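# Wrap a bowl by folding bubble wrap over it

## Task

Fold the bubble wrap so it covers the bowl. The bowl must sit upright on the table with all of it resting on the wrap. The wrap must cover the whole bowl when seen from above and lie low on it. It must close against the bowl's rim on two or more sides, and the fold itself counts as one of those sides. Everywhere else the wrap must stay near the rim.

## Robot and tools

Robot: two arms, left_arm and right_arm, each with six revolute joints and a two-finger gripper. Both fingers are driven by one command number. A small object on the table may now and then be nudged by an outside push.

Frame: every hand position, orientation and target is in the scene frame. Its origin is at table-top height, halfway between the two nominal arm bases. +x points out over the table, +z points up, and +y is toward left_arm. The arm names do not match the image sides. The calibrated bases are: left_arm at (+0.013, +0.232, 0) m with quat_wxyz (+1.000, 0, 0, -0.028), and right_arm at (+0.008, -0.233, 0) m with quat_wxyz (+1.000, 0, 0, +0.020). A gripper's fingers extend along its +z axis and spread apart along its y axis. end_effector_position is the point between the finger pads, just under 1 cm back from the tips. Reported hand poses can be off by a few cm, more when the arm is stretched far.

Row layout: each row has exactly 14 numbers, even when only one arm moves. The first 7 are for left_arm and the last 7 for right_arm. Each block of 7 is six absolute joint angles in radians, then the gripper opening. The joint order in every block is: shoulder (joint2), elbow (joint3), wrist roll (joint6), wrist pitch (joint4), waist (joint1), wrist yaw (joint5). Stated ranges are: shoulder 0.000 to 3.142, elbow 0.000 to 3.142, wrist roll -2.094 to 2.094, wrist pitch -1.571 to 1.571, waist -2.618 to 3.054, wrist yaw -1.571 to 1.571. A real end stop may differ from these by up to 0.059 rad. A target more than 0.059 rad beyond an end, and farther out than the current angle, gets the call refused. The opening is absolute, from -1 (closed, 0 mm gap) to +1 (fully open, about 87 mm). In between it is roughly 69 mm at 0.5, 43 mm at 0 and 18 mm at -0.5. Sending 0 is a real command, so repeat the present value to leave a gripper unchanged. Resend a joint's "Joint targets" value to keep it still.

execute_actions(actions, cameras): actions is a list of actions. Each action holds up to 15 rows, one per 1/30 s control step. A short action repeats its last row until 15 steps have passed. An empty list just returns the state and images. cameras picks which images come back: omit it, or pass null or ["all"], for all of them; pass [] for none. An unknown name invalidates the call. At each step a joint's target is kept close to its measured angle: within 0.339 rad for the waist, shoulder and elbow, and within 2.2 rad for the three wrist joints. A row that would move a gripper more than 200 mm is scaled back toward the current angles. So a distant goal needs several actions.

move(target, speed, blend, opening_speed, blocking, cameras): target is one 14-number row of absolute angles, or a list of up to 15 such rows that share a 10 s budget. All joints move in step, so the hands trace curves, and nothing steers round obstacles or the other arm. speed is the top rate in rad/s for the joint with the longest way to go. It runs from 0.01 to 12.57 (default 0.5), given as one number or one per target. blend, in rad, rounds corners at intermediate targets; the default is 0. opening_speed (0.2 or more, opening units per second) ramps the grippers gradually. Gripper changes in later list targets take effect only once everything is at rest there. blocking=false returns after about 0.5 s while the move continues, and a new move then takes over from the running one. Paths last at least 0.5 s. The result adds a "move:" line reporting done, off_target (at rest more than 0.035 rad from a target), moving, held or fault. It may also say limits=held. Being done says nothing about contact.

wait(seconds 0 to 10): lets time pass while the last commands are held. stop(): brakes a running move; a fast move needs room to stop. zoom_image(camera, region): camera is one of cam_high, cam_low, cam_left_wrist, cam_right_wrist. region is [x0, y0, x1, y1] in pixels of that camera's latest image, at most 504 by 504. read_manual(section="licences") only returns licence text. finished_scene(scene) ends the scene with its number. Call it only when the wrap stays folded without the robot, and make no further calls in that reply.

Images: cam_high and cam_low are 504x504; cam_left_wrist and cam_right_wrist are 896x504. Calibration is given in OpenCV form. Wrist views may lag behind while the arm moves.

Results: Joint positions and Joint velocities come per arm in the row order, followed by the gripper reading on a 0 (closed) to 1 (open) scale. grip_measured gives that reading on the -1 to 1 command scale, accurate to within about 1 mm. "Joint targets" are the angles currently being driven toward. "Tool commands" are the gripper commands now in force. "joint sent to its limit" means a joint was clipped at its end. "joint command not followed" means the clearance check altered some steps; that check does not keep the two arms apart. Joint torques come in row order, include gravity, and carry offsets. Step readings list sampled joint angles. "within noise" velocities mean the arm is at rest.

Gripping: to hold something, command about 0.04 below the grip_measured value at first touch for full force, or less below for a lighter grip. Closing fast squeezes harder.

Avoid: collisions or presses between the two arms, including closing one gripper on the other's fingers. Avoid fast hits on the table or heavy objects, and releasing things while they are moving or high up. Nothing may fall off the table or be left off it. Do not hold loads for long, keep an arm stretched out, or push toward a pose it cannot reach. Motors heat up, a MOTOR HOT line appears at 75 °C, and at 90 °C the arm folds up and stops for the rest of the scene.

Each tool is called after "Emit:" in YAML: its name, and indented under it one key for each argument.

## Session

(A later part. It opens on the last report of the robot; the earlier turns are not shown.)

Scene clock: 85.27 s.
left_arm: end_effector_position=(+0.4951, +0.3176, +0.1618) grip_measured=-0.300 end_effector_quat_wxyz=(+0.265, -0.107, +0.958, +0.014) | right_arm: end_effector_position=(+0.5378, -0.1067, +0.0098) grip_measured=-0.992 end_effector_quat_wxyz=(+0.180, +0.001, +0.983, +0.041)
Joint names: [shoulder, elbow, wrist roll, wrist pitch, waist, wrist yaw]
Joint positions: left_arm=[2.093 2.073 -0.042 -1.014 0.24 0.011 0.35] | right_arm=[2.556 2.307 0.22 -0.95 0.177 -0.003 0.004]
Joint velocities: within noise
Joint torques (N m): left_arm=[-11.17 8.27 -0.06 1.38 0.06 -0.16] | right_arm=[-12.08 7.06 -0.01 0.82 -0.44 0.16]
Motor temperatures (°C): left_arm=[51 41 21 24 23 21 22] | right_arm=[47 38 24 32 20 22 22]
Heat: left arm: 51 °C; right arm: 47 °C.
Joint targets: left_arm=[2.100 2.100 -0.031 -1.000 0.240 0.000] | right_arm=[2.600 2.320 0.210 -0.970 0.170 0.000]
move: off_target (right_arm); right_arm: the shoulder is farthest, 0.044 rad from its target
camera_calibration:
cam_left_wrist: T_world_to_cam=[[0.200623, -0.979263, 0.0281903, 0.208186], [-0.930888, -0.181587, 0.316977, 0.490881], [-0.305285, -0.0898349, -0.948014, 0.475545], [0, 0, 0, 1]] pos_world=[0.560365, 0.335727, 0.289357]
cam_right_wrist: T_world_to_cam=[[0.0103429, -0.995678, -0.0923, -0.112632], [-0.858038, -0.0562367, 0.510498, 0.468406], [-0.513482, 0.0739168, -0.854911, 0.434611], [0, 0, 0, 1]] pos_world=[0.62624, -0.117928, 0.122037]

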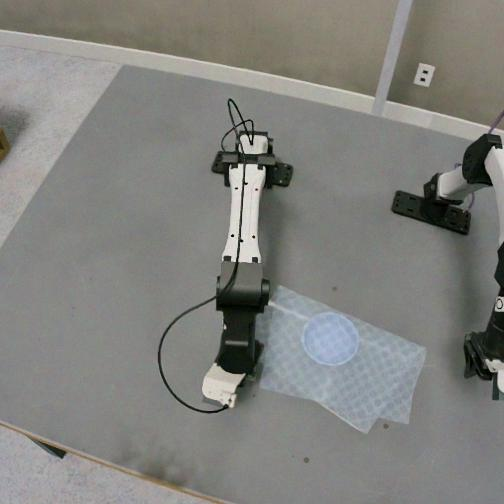

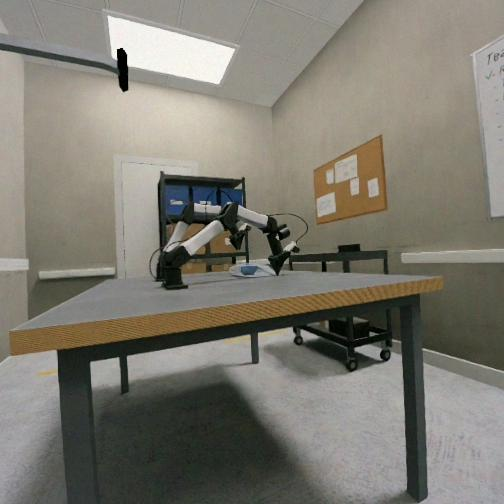

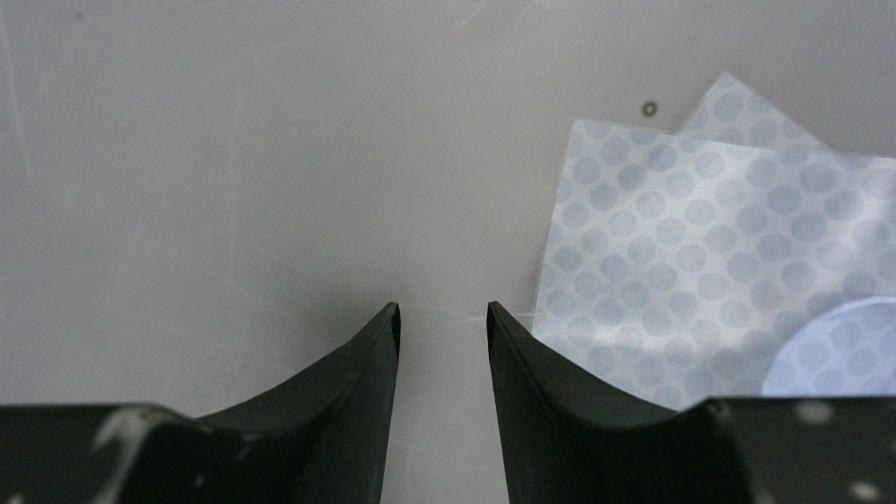

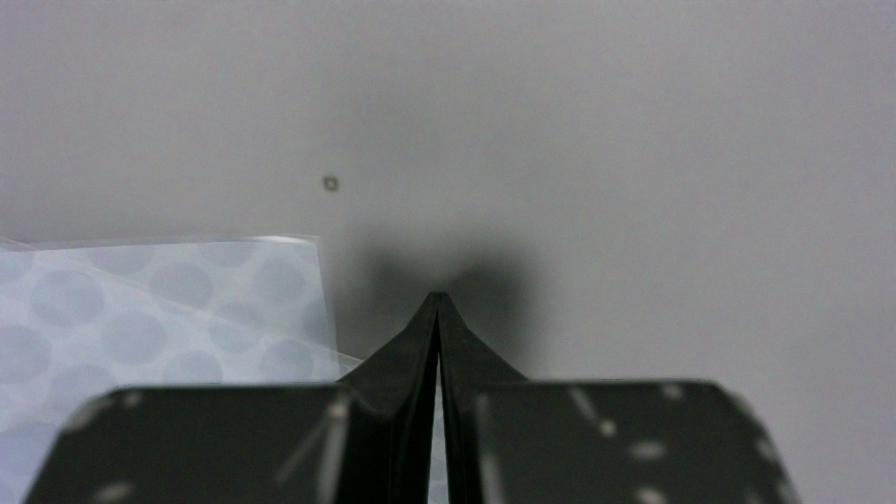

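Emit:
move:
  target:
    - [2.1,2.1,-0.031,-1.0,0.24,0,-0.3,2.409,2.241,0.247,-1.054,0.12,0,-1]
    - [2.1,2.1,-0.031,-1.0,0.14,0,-0.3,2.1,2.1,0.247,-1.0,-0.05,0,-1]
  speed: [0.3,0.6]

Emit:
zoom_image:
  camera: "cam_low"
  region: [225, 255, 275, 285]

Emit:
zoom_image:
  camera: "cam_high"
  region: [230, 260, 430, 460]

Scene clock: 87.27 s.
left_arm: end_effector_position=(+0.5012, +0.2692, +0.1618) grip_measured=-0.300 end_effector_quat_wxyz=(+0.266, -0.059, +0.962, +0.000) | right_arm: end_effector_position=(+0.5085, -0.2300, +0.1586) grip_measured=-0.992 end_effector_quat_wxyz=(+0.268, +0.122, +0.955, +0.033)
Joint names: [shoulder, elbow, wrist roll, wrist pitch, waist, wrist yaw]
Joint positions: left_arm=[2.093 2.073 -0.042 -1.014 0.14 0.011 0.35] | right_arm=[2.128 2.109 0.24 -1.006 -0.055 -0.005 0.004]
Joint velocities: within noise
Joint torques (N m): left_arm=[-11.12 8.44 -0.03 1.43 -0.01 -0.18] | right_arm=[-16.18 5.07 0.16 1.31 0.53 0.17]
Motor temperatures (°C): left_arm=[51 41 21 25 23 21 22] | right_arm=[48 38 24 32 20 22 22]
Heat: left arm: 51 °C; right arm: 48 °C.
Joint targets: left_arm=[2.100 2.100 -0.031 -1.000 0.140 0.000] | right_arm=[2.100 2.100 0.247 -1.000 -0.050 0.000]
move: done
camera_calibration:
cam_left_wrist: T_world_to_cam=[[0.102243, -0.994359, 0.0282317, 0.212949], [-0.944323, -0.0880974, 0.317005, 0.469374], [-0.31273, -0.0590713, -0.948003, 0.468524], [0, 0, 0, 1]] pos_world=[0.56799, 0.280775, 0.289357]
cam_right_wrist: T_world_to_cam=[[-0.215355, -0.966592, -0.139003, -0.0925087], [-0.921261, 0.153886, 0.357206, 0.4652], [-0.323882, 0.204984, -0.923624, 0.500432], [0, 0, 0, 1]] pos_world=[0.570729, -0.263587, 0.28318]

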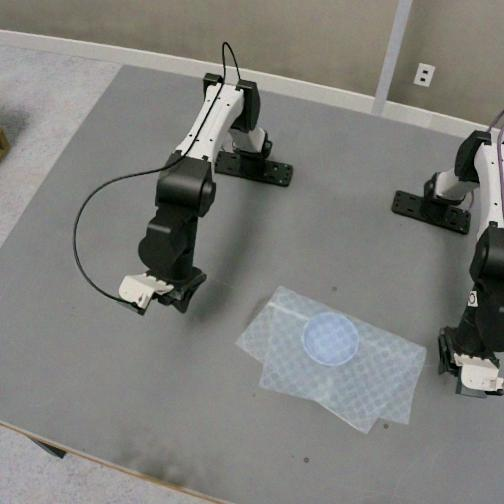

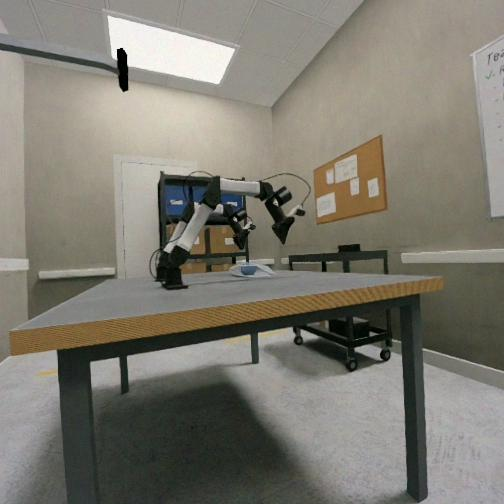

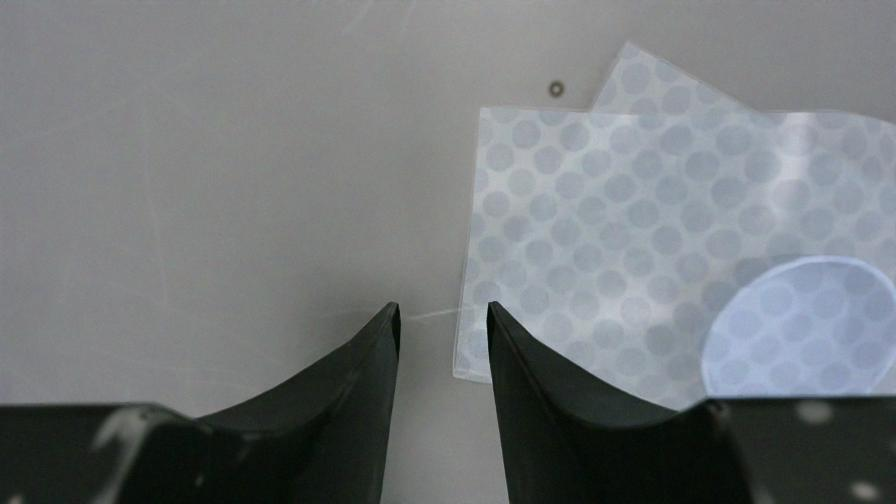

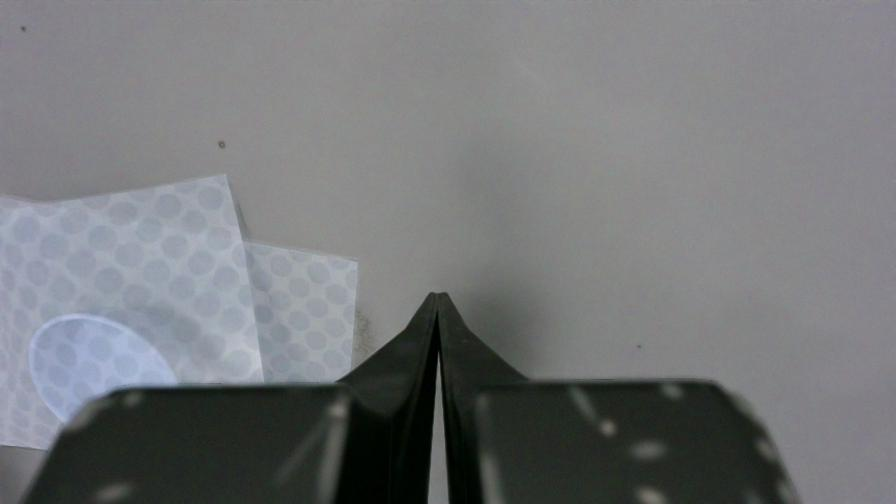

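Scaled by 10.080.

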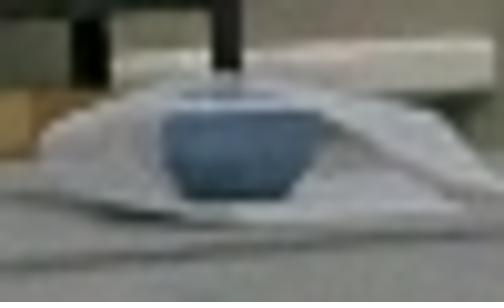

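Scaled by 2.520.

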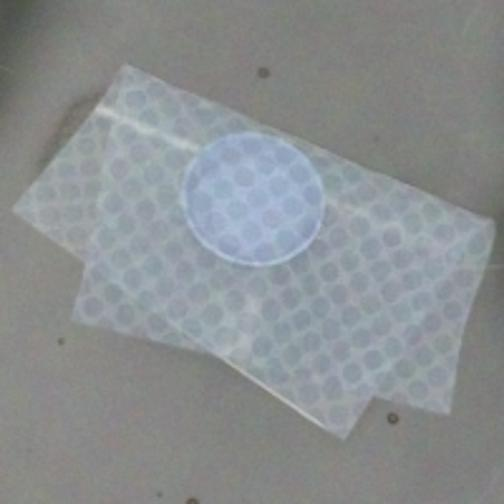

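Emit:
move:
  target:
    - [2.531,2.425,0.04,-1.117,0.096,0,-0.15,2.45,2.30,0.323,-1.06,0.283,0,-1]
    - [2.520,2.217,0.04,-0.918,0.096,0,-0.15,2.548,2.25,0.323,-0.923,0.283,0,-1]
    - [2.520,2.217,0.04,-0.918,0.096,0,-1,2.548,2.25,0.323,-0.923,0.283,0,-1]
  speed: [0.5,0.2,0.2]
  opening_speed: 0.7

Scene clock: 92.40 s.
left_arm: end_effector_position=(+0.5538, +0.2530, +0.0130) grip_measured=-0.997 end_effector_quat_wxyz=(+0.192, -0.005, +0.981, +0.001) | right_arm: end_effector_position=(+0.5172, -0.0437, +0.0171) grip_measured=-0.992 end_effector_quat_wxyz=(+0.180, -0.007, +0.982, +0.063)
Joint names: [shoulder, elbow, wrist roll, wrist pitch, waist, wrist yaw]
Joint positions: left_arm=[2.515 2.242 0.028 -0.911 0.097 0.011 0.001] | right_arm=[2.52 2.263 0.317 -0.931 0.291 -0.005 0.004]
Joint velocities: within noise
Joint torques (N m): left_arm=[-14.27 4.12 -0.06 0.98 -0.28 -0.2] | right_arm=[-13.49 4.75 0.08 1.07 -0.55 0.2]
Motor temperatures (°C): left_arm=[52 41 21 24 23 21 22] | right_arm=[48 38 24 32 20 22 22]
Heat: left arm: 52 °C; right arm: 48 °C.
Joint targets: left_arm=[2.520 2.217 0.040 -0.918 0.096 0.000] | right_arm=[2.548 2.250 0.323 -0.923 0.283 0.000]
move: done
camera_calibration:
cam_left_wrist: T_world_to_cam=[[-0.00202363, -0.999997, -0.00124432, 0.255169], [-0.890075, 0.00123401, 0.455812, 0.510342], [-0.45581, 0.00202993, -0.890075, 0.406032], [0, 0, 0, 1]] pos_world=[0.639832, 0.253715, 0.129096]
cam_right_wrist: T_world_to_cam=[[0.0341853, -0.990613, -0.132356, -0.0604355], [-0.856671, -0.0972518, 0.506613, 0.448109], [-0.514729, 0.096067, -0.851954, 0.427044], [0, 0, 0, 1]] pos_world=[0.60576, -0.0573136, 0.128805]

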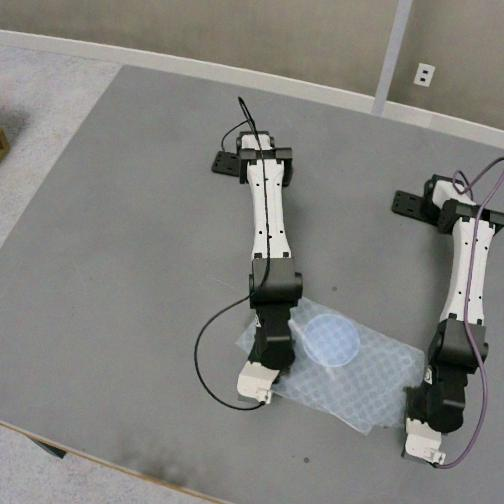

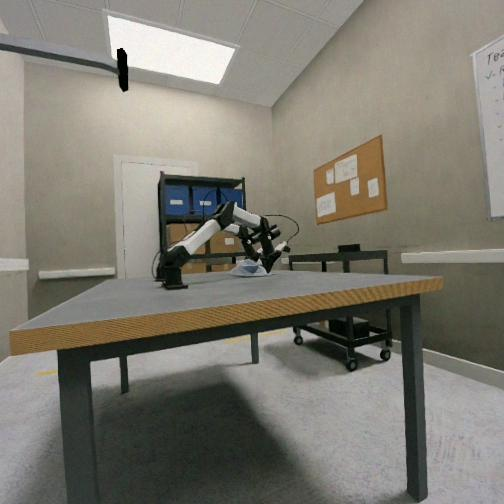

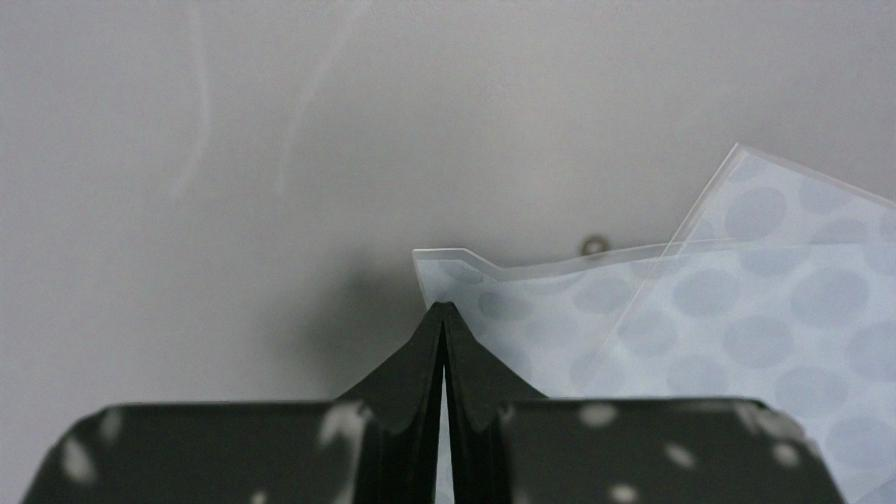

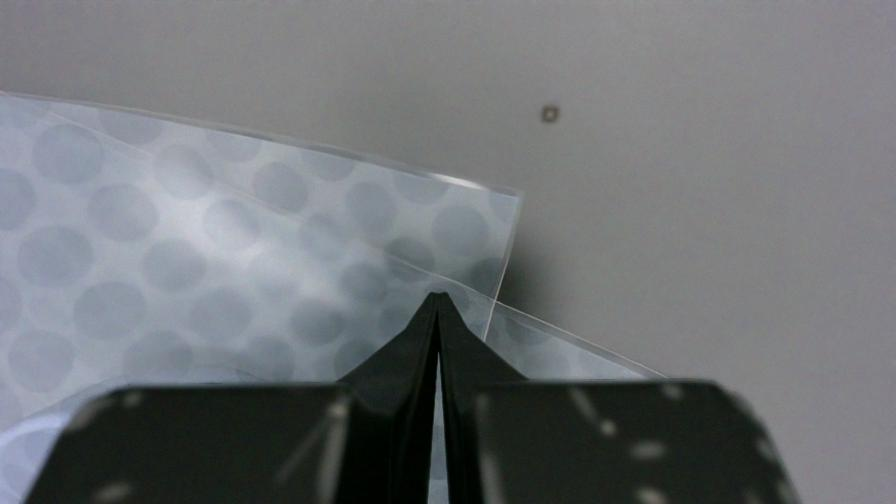

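Emit:
move:
  target: [2.62,2.375,0.065,-1.0,0.128,0,-1,2.57,2.25,0.323,-0.923,0.27,0,-1]
  speed: 0.2

Emit:
zoom_image:
  camera: "cam_low"
  region: [225, 255, 275, 285]

Scene clock: 93.73 s.
left_arm: end_effector_position=(+0.5607, +0.2630, +0.0132) grip_measured=-0.998 end_effector_quat_wxyz=(+0.187, -0.004, +0.982, +0.005) | right_arm: end_effector_position=(+0.5197, -0.0469, +0.0151) grip_measured=-0.992 end_effector_quat_wxyz=(+0.181, -0.002, +0.981, +0.063)
Joint names: [shoulder, elbow, wrist roll, wrist pitch, waist, wrist yaw]
Joint positions: left_arm=[2.582 2.37 0.047 -0.983 0.113 0.011 0.001] | right_arm=[2.524 2.263 0.321 -0.924 0.283 -0.005 0.004]
Joint velocities: within noise
Joint torques (N m): left_arm=[-11.44 6.54 0.02 0.91 1.21 -0.18] | right_arm=[-11.62 4.57 0.04 1.03 -1.07 0.24]
Motor temperatures (°C): left_arm=[53 41 21 24 23 21 22] | right_arm=[48 38 24 32 20 22 22]
Heat: left arm: 53 °C; right arm: 48 °C.
Joint targets: left_arm=[2.620 2.375 0.065 -1.000 0.128 0.000] | right_arm=[2.570 2.250 0.323 -0.923 0.270 0.000]
move: off_target (left_arm, right_arm); left_arm: the shoulder is farthest, 0.038 rad from its target; right_arm: the shoulder is farthest, 0.046 rad from its target
camera_calibration:
cam_left_wrist: T_world_to_cam=[[-0.00298408, -0.999966, -0.00763749, 0.2659], [-0.885084, -0.000913596, 0.465431, 0.514036], [-0.465423, 0.0081487, -0.885051, 0.412966], [0, 0, 0, 1]] pos_world=[0.647962, 0.262995, 0.128279]
cam_right_wrist: T_world_to_cam=[[0.0236852, -0.990662, -0.134267, -0.0584114], [-0.858526, -0.0889691, 0.504992, 0.452372], [-0.512222, 0.103311, -0.852617, 0.425974], [0, 0, 0, 1]] pos_world=[0.60795, -0.0616267, 0.126905]

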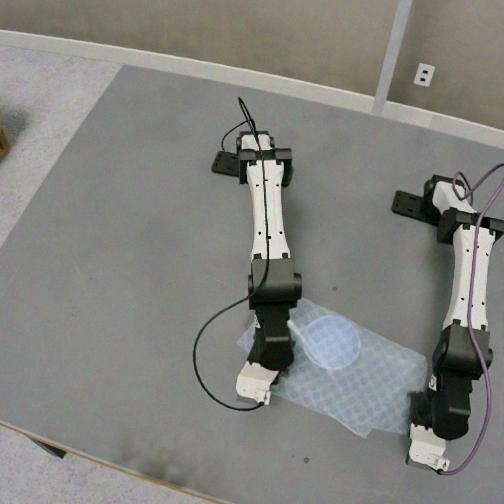

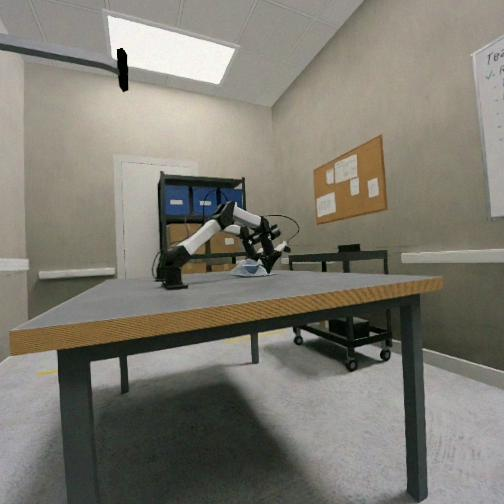

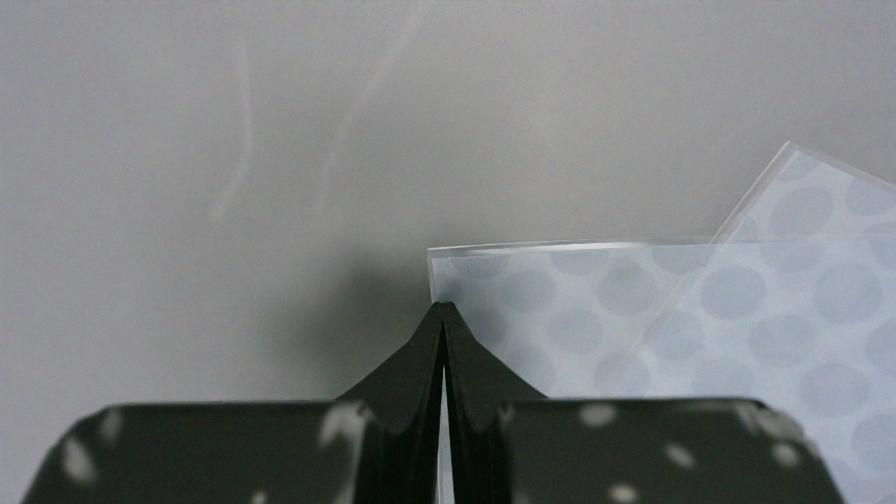

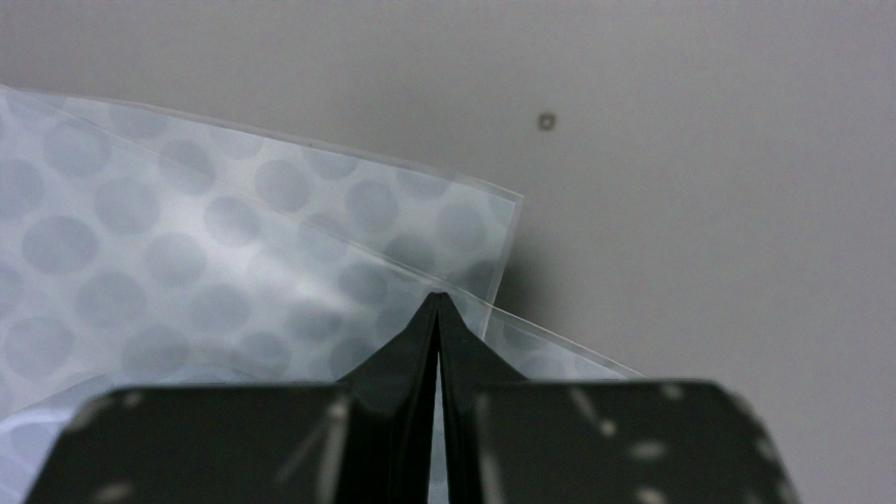

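Scaled by 10.080.

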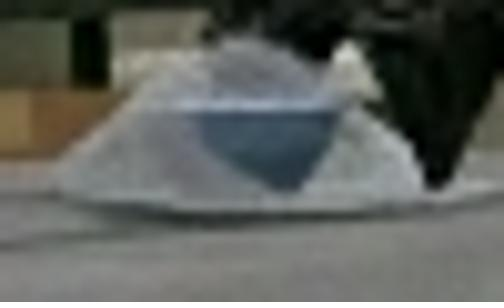

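Emit:
move:
  target:
    - [2.531,2.425,0.065,-1.117,0.128,0,-1,2.45,2.30,0.323,-1.06,0.27,0,-1]
    - [2.1,2.1,-0.031,-1.0,0.18,0,-0.3,2.1,2.1,0.247,-1.0,-0.05,0,-1]
  speed: [0.3,0.6]

Emit:
zoom_image:
  camera: "cam_low"
  region: [225, 255, 275, 285]

Emit:
zoom_image:
  camera: "cam_high"
  region: [230, 260, 430, 460]

Scene clock: 96.30 s.
left_arm: end_effector_position=(+0.5065, +0.2887, +0.1564) grip_measured=-0.300 end_effector_quat_wxyz=(+0.264, -0.066, +0.962, +0.008) | right_arm: end_effector_position=(+0.5086, -0.2296, +0.1524) grip_measured=-0.992 end_effector_quat_wxyz=(+0.260, +0.129, +0.956, +0.034)
Joint names: [shoulder, elbow, wrist roll, wrist pitch, waist, wrist yaw]
Joint positions: left_arm=[2.127 2.105 -0.02 -1.014 0.176 0.011 0.35] | right_arm=[2.141 2.11 0.254 -1.009 -0.055 -0.005 0.004]
Joint velocities: within noise
Joint torques (N m): left_arm=[-14.74 5.9 -0.27 1.42 0.17 -0.16] | right_arm=[-17.33 5.14 0.01 1.32 0.55 0.23]
Motor temperatures (°C): left_arm=[54 40 21 24 23 21 22] | right_arm=[49 38 23 32 20 22 22]
Heat: left arm: 54 °C; right arm: 49 °C.
Joint targets: left_arm=[2.100 2.100 -0.031 -1.000 0.180 0.000] | right_arm=[2.100 2.100 0.247 -1.000 -0.050 0.000]
move: off_target (right_arm); right_arm: the shoulder is farthest, 0.041 rad from its target
camera_calibration:
cam_left_wrist: T_world_to_cam=[[0.119062, -0.992747, 0.016688, 0.224776], [-0.941548, -0.107555, 0.31925, 0.481599], [-0.315139, -0.0537229, -0.947524, 0.46581], [0, 0, 0, 1]] pos_world=[0.573481, 0.299968, 0.283864]
cam_right_wrist: T_world_to_cam=[[-0.22899, -0.962957, -0.142397, -0.0846527], [-0.913841, 0.162266, 0.372241, 0.463294], [-0.335346, 0.215368, -0.917147, 0.50196], [0, 0, 0, 1]] pos_world=[0.572323, -0.2648, 0.27586]

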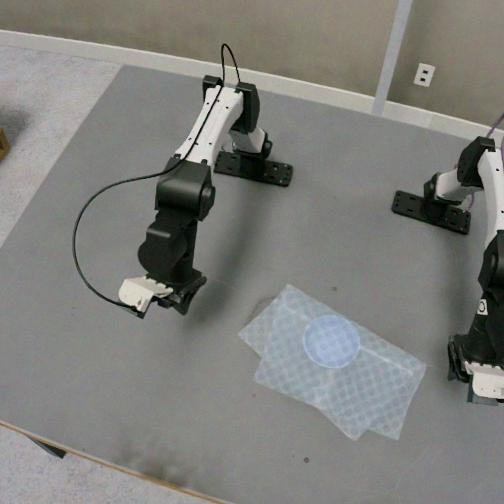

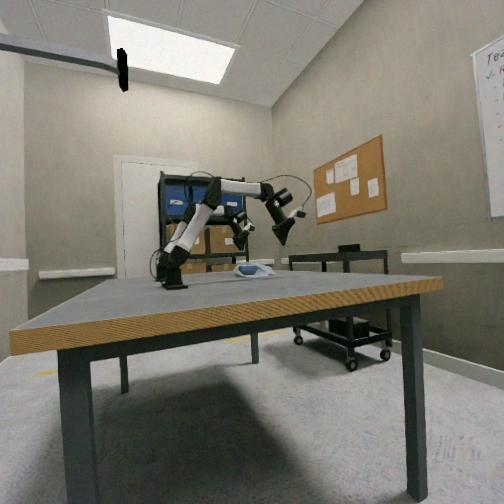

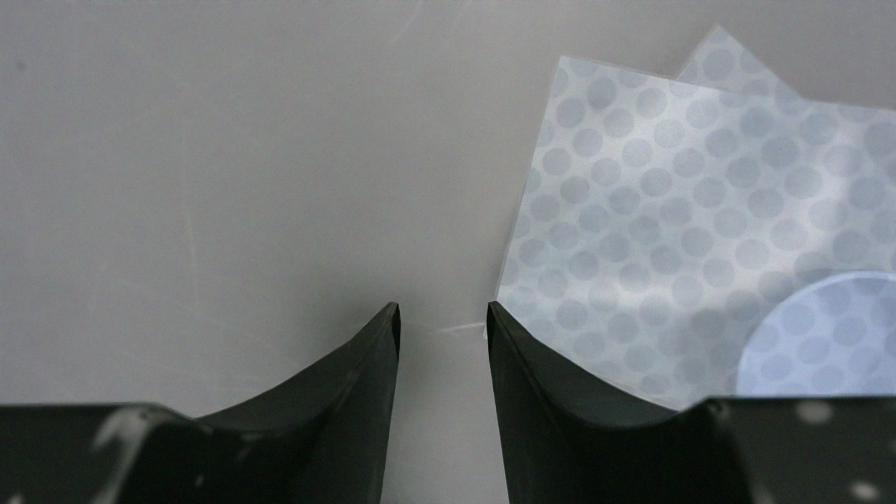

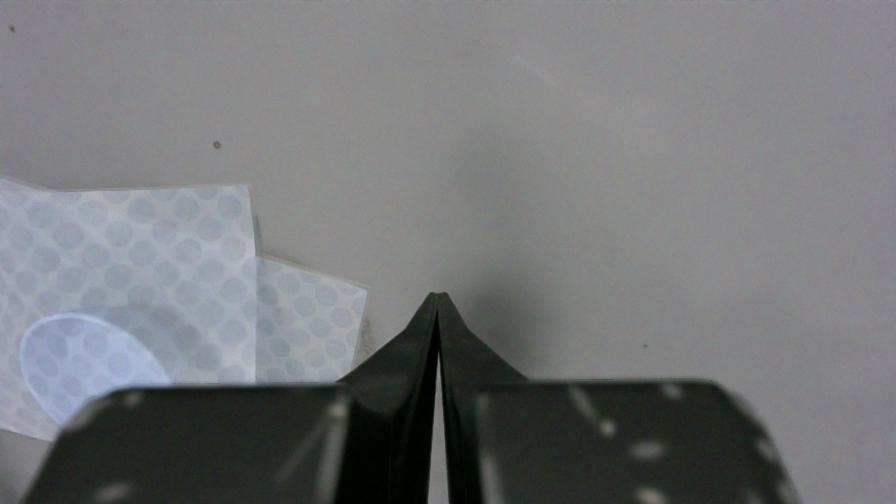

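Scaled by 10.080.

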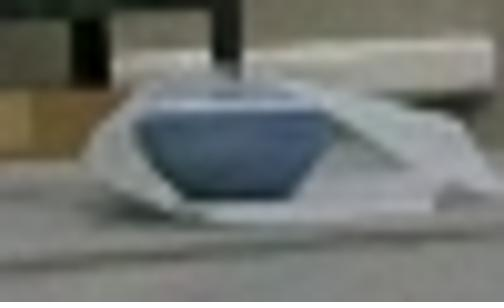

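Scaled by 2.520.

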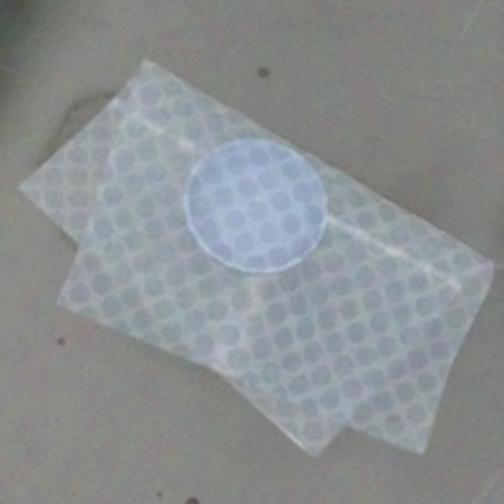

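Emit:
move:
  target:
    - [2.1,2.1,-0.031,-1.0,0.18,0,-0.3,2.1,2.1,0.443,-1.0,0.403,0,-1]
    - [2.333,1.988,0.022,-0.614,0.078,0,-1,2.704,2.673,0.443,-0.93,0.403,0,-1]
    - [2.333,1.988,0.022,-0.614,0.078,0,-1,2.656,2.384,0.443,-0.688,0.403,0,-1]
    - [2.377,1.861,0.022,-0.443,0.078,0,-1,2.656,2.384,0.443,-0.688,0.403,0,-1]
    - [2.457,1.988,0.057,-0.501,0.113,0,-1,2.656,2.384,0.443,-0.688,0.403,0,-1]
  speed: [0.7,0.5,0.25,0.25,0.2]

Emit:
zoom_image:
  camera: "cam_low"
  region: [225, 255, 275, 285]

Emit:
zoom_image:
  camera: "cam_high"
  region: [230, 260, 430, 460]

Scene clock: 103.70 s.
left_arm: end_effector_position=(+0.6001, +0.2539, +0.0151) grip_measured=-0.998 end_effector_quat_wxyz=(+0.328, +0.002, +0.945, +0.006) | right_arm: end_effector_position=(+0.5704, +0.0585, +0.0152) grip_measured=-0.992 end_effector_quat_wxyz=(+0.300, -0.004, +0.943, +0.145)
Joint names: [shoulder, elbow, wrist roll, wrist pitch, waist, wrist yaw]
Joint positions: left_arm=[2.423 1.981 0.038 -0.46 0.095 0.013 0.001] | right_arm=[2.661 2.411 0.443 -0.641 0.409 -0.004 0.004]
Joint velocities: within noise
Joint torques (N m): left_arm=[-11.34 7.01 0.03 1.07 1.37 -0.2] | right_arm=[-18.04 3.71 0.08 0.94 -0.36 0.15]
Motor temperatures (°C): left_arm=[54 40 21 24 23 21 22] | right_arm=[52 38 23 32 20 22 22]
Heat: left arm: 54 °C; right arm: 52 °C.
Joint targets: left_arm=[2.457 1.988 0.057 -0.501 0.113 0.000] | right_arm=[2.656 2.384 0.443 -0.688 0.403 0.000]
move: off_target (left_arm, right_arm); left_arm: the wrist pitch is farthest, 0.041 rad from its target; right_arm: the wrist pitch is farthest, 0.047 rad from its target
camera_calibration:
cam_left_wrist: T_world_to_cam=[[-0.0109559, -0.999792, -0.0172047, 0.261717], [-0.981664, 0.00747958, 0.190473, 0.608029], [-0.190305, 0.018976, -0.981542, 0.26673], [0, 0, 0, 1]] pos_world=[0.650507, 0.252053, 0.150496]
cam_right_wrist: T_world_to_cam=[[0.0937136, -0.954693, -0.282452, 0.00502013], [-0.951228, -0.169609, 0.257678, 0.566631], [-0.29391, 0.244528, -0.924025, 0.309441], [0, 0, 0, 1]] pos_world=[0.629473, 0.0252316, 0.14134]

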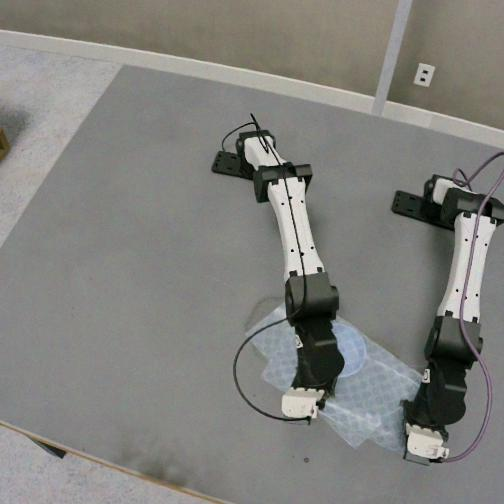

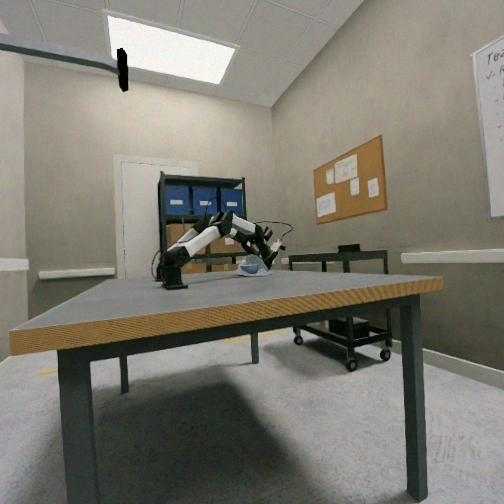

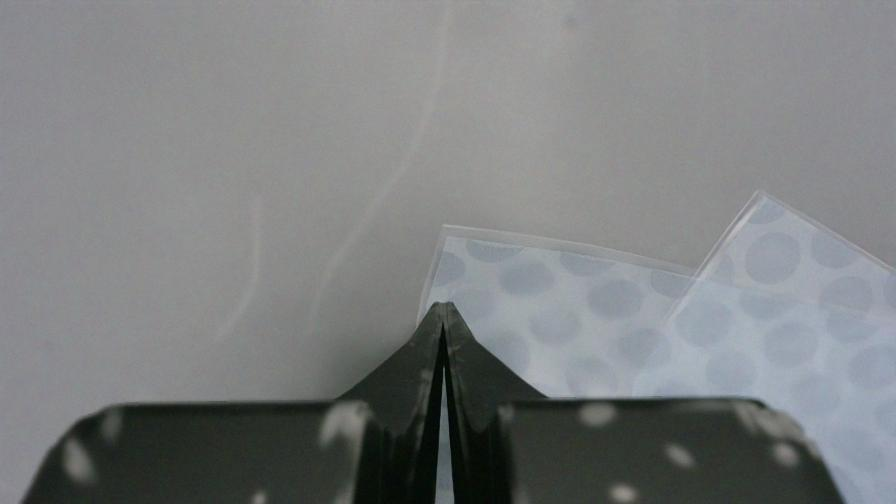

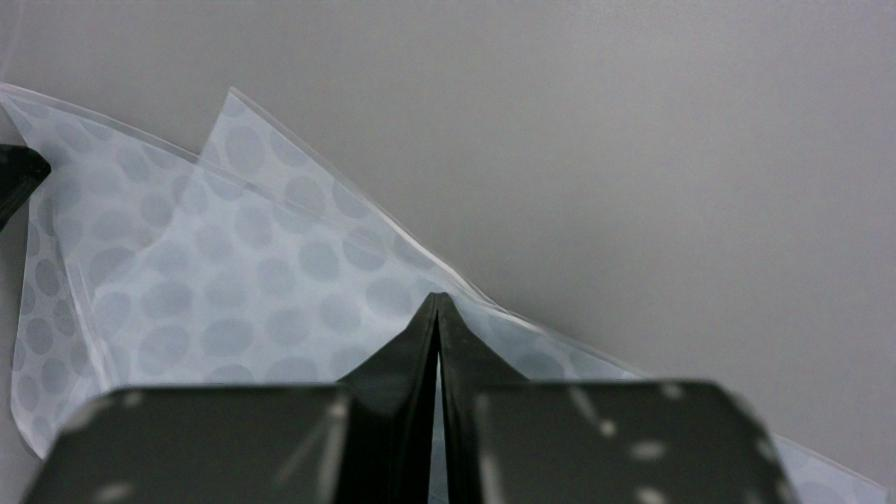

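Scaled by 10.080.

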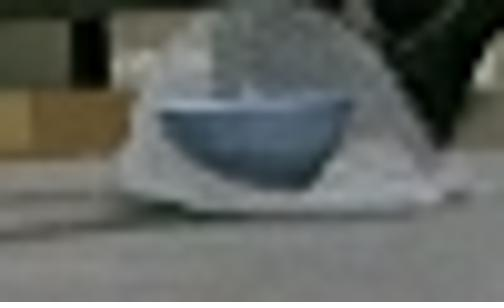

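Scaled by 2.520.

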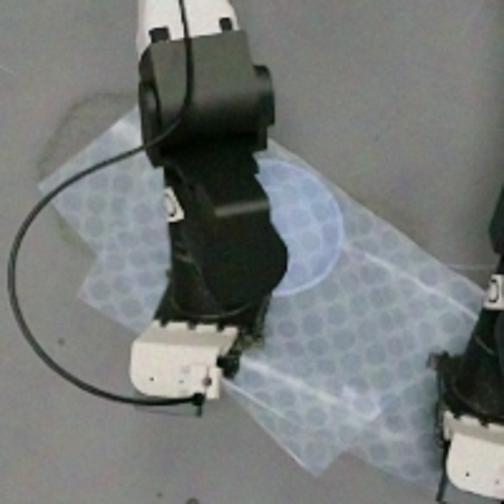

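Emit:
move:
  target: [2.459,1.845,0.051,-0.094,0.107,0,-1,2.588,2.089,0.422,-0.209,0.382,0,-1]
  speed: 0.2

Emit:
zoom_image:
  camera: "cam_low"
  region: [225, 255, 275, 285]

Emit:
zoom_image:
  camera: "cam_high"
  region: [230, 260, 430, 460]

Scene clock: 107.13 s.
left_arm: end_effector_position=(+0.6437, +0.2593, +0.0168) grip_measured=-0.998 end_effector_quat_wxyz=(+0.442, +0.001, +0.897, +0.013) | right_arm: end_effector_position=(+0.6098, +0.0643, +0.0147) grip_measured=-0.992 end_effector_quat_wxyz=(+0.413, +0.002, +0.890, +0.194)
Joint names: [shoulder, elbow, wrist roll, wrist pitch, waist, wrist yaw]
Joint positions: left_arm=[2.435 1.859 0.041 -0.08 0.101 0.014 0.001] | right_arm=[2.596 2.118 0.439 -0.144 0.392 -0.004 0.004]
Joint velocities: within noise
Joint torques (N m): left_arm=[-12.51 5.33 -0.09 1.57 0.42 -0.17] | right_arm=[-18.07 3.71 -0.15 0.96 -0.75 0.21]
Motor temperatures (°C): left_arm=[53 40 21 24 23 21 22] | right_arm=[53 38 23 32 20 22 22]
Heat: left arm: 53 °C; right arm: 53 °C.
Joint targets: left_arm=[2.459 1.845 0.051 -0.094 0.107 0.000] | right_arm=[2.588 2.089 0.422 -0.209 0.382 0.000]
move: off_target (right_arm); right_arm: the wrist pitch is farthest, 0.065 rad from its target
camera_calibration:
cam_left_wrist: T_world_to_cam=[[-0.00184882, -0.999503, -0.0314574, 0.261949], [-0.99847, 0.00358361, -0.0551808, 0.666304], [0.0552661, 0.0313072, -0.997981, 0.115555], [0, 0, 0, 1]] pos_world=[0.659382, 0.255814, 0.160329]
cam_right_wrist: T_world_to_cam=[[0.1587, -0.920341, -0.357473, -0.0339912], [-0.985429, -0.17009, 0.000427113, 0.629778], [-0.0611956, 0.352197, -0.933923, 0.170576], [0, 0, 0, 1]] pos_world=[0.636434, 0.0157589, 0.146885]

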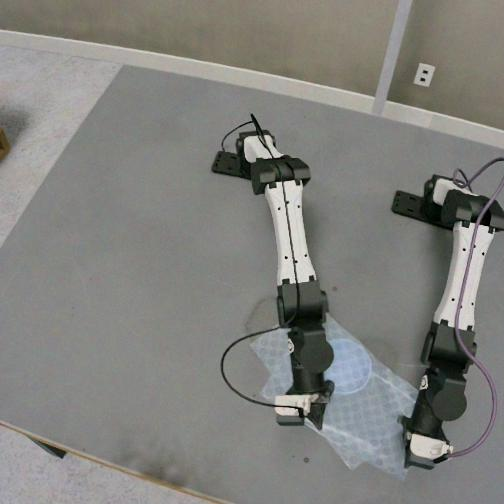

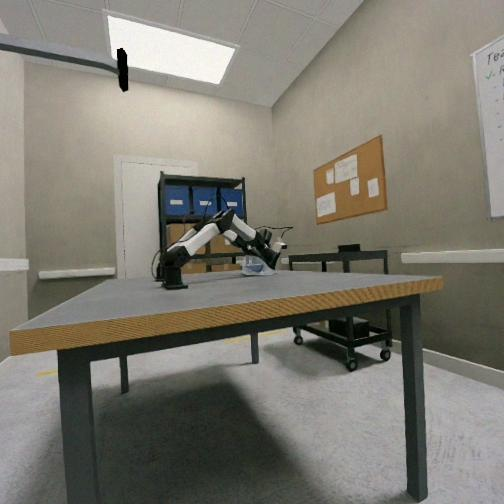

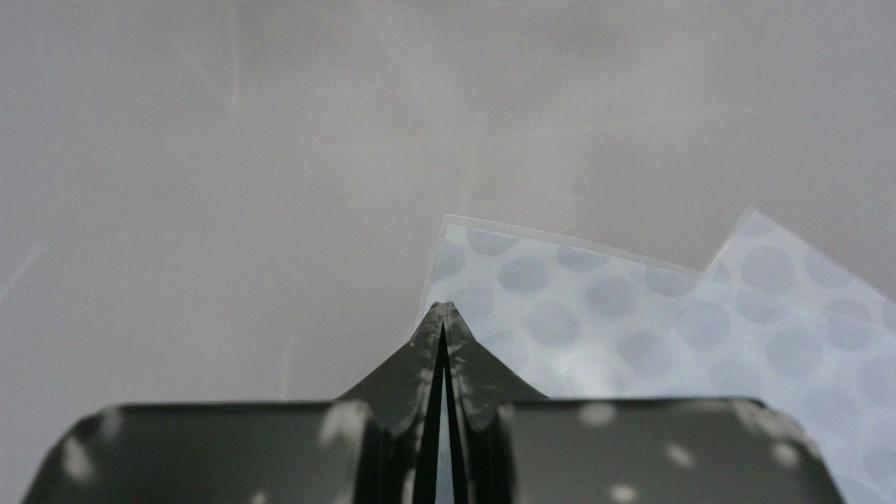

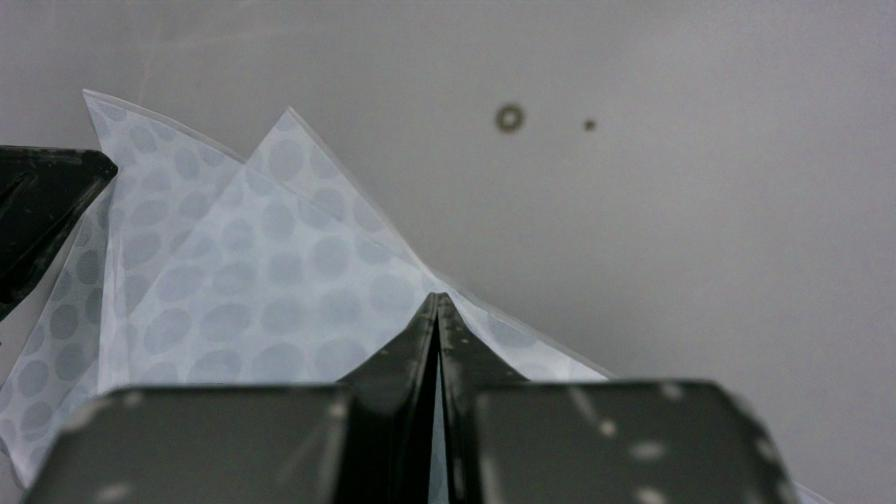

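Scaled by 10.080.

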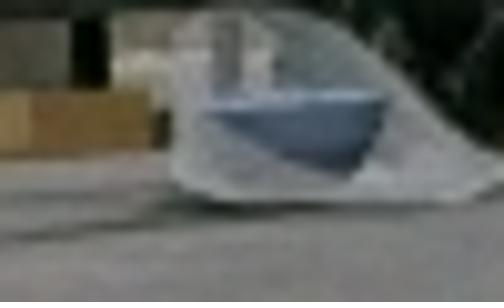

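Scaled by 2.520.

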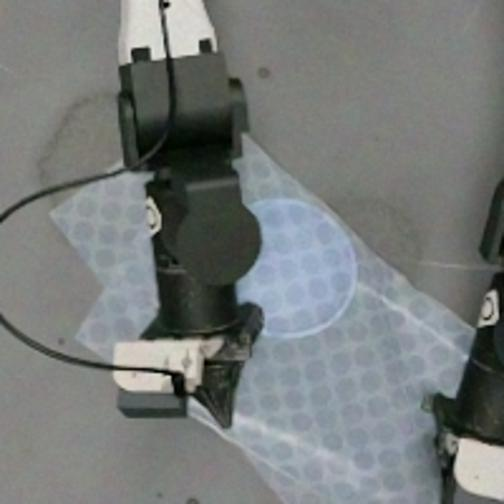

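Emit:
move:
  target:
    - [2.40,1.95,0.051,-0.30,0.107,0,-1,2.55,2.25,0.422,-0.45,0.382,0,-1]
    - [2.1,2.1,-0.031,-1.0,0.14,0,-0.15,2.1,2.1,0.247,-1.0,-0.05,0,-0.15]
  speed: [0.3,0.6]

Emit:
zoom_image:
  camera: "cam_low"
  region: [225, 255, 275, 285]

Emit:
zoom_image:
  camera: "cam_high"
  region: [230, 260, 430, 480]

Scene clock: 110.77 s.
left_arm: end_effector_position=(+0.5082, +0.2674, +0.1487) grip_measured=-0.150 end_effector_quat_wxyz=(+0.260, -0.046, +0.964, +0.001) | right_arm: end_effector_position=(+0.5119, -0.2302, +0.1545) grip_measured=-0.150 end_effector_quat_wxyz=(+0.268, +0.129, +0.954, +0.034)
Joint names: [shoulder, elbow, wrist roll, wrist pitch, waist, wrist yaw]
Joint positions: left_arm=[2.128 2.079 -0.02 -0.995 0.134 0.013 0.425] | right_arm=[2.14 2.11 0.254 -0.994 -0.056 -0.004 0.425]
Joint velocities: within noise
Joint torques (N m): left_arm=[-14.94 7.88 -0.26 1.23 0.54 -0.19] | right_arm=[-17.24 4.98 0.04 1.18 0.59 0.15]
Motor temperatures (°C): left_arm=[55 40 21 24 23 21 22] | right_arm=[55 38 23 32 20 22 22]
Heat: left arm: 55 °C; right arm: 55 °C.
Joint targets: left_arm=[2.100 2.100 -0.031 -1.000 0.140 0.000] | right_arm=[2.100 2.100 0.247 -1.000 -0.050 0.000]
move: off_target (right_arm); target 2's new numbers were sent with right_arm's shoulder 0.040 rad from that target; right_arm: the shoulder is farthest, 0.040 rad from its target
camera_calibration:
cam_left_wrist: T_world_to_cam=[[0.0761354, -0.996916, 0.0190091, 0.226113], [-0.942659, -0.0657524, 0.327217, 0.471547], [-0.324958, -0.0428319, -0.944758, 0.459635], [0, 0, 0, 1]] pos_world=[0.576654, 0.276108, 0.275647]
cam_right_wrist: T_world_to_cam=[[-0.227809, -0.962908, -0.14461, -0.0843461], [-0.91947, 0.16386, 0.357385, 0.471176], [-0.320433, 0.214381, -0.922694, 0.498067], [0, 0, 0, 1]] pos_world=[0.573615, -0.2652, 0.278974]

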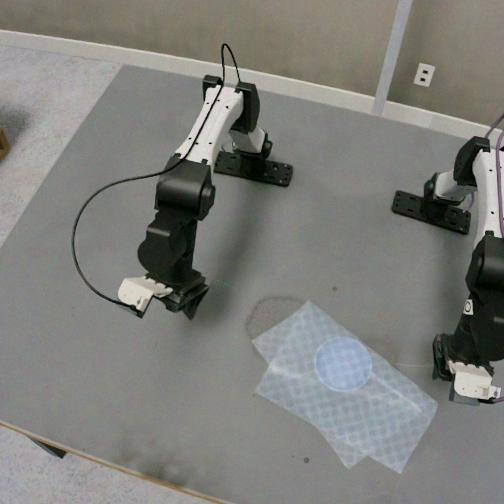

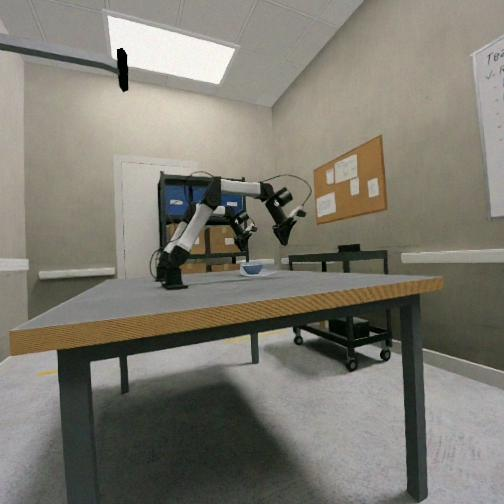

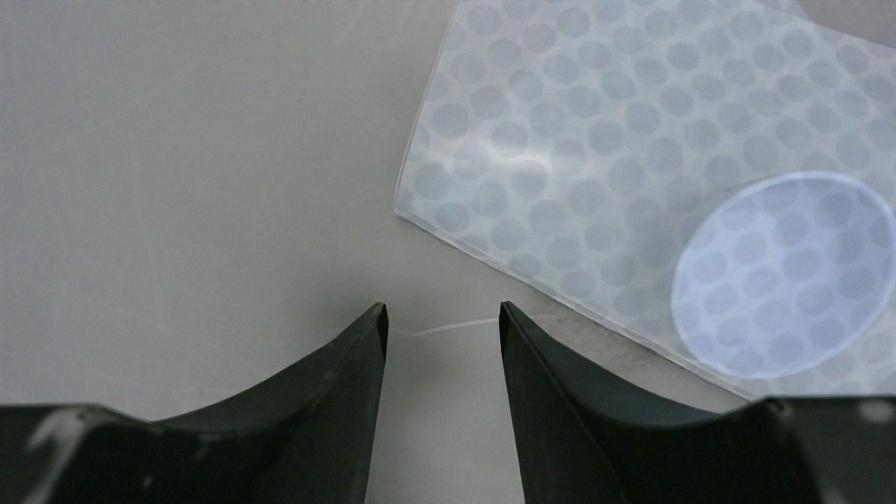

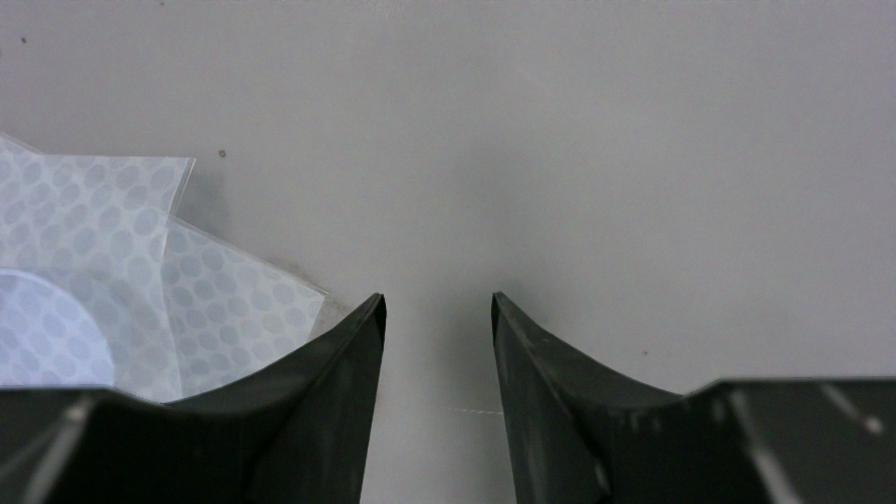

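Scaled by 10.080.

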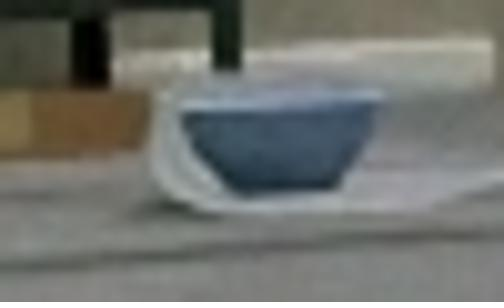

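Scaled by 2.291.

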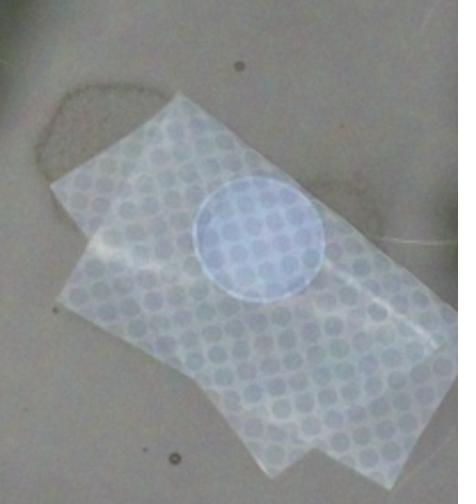

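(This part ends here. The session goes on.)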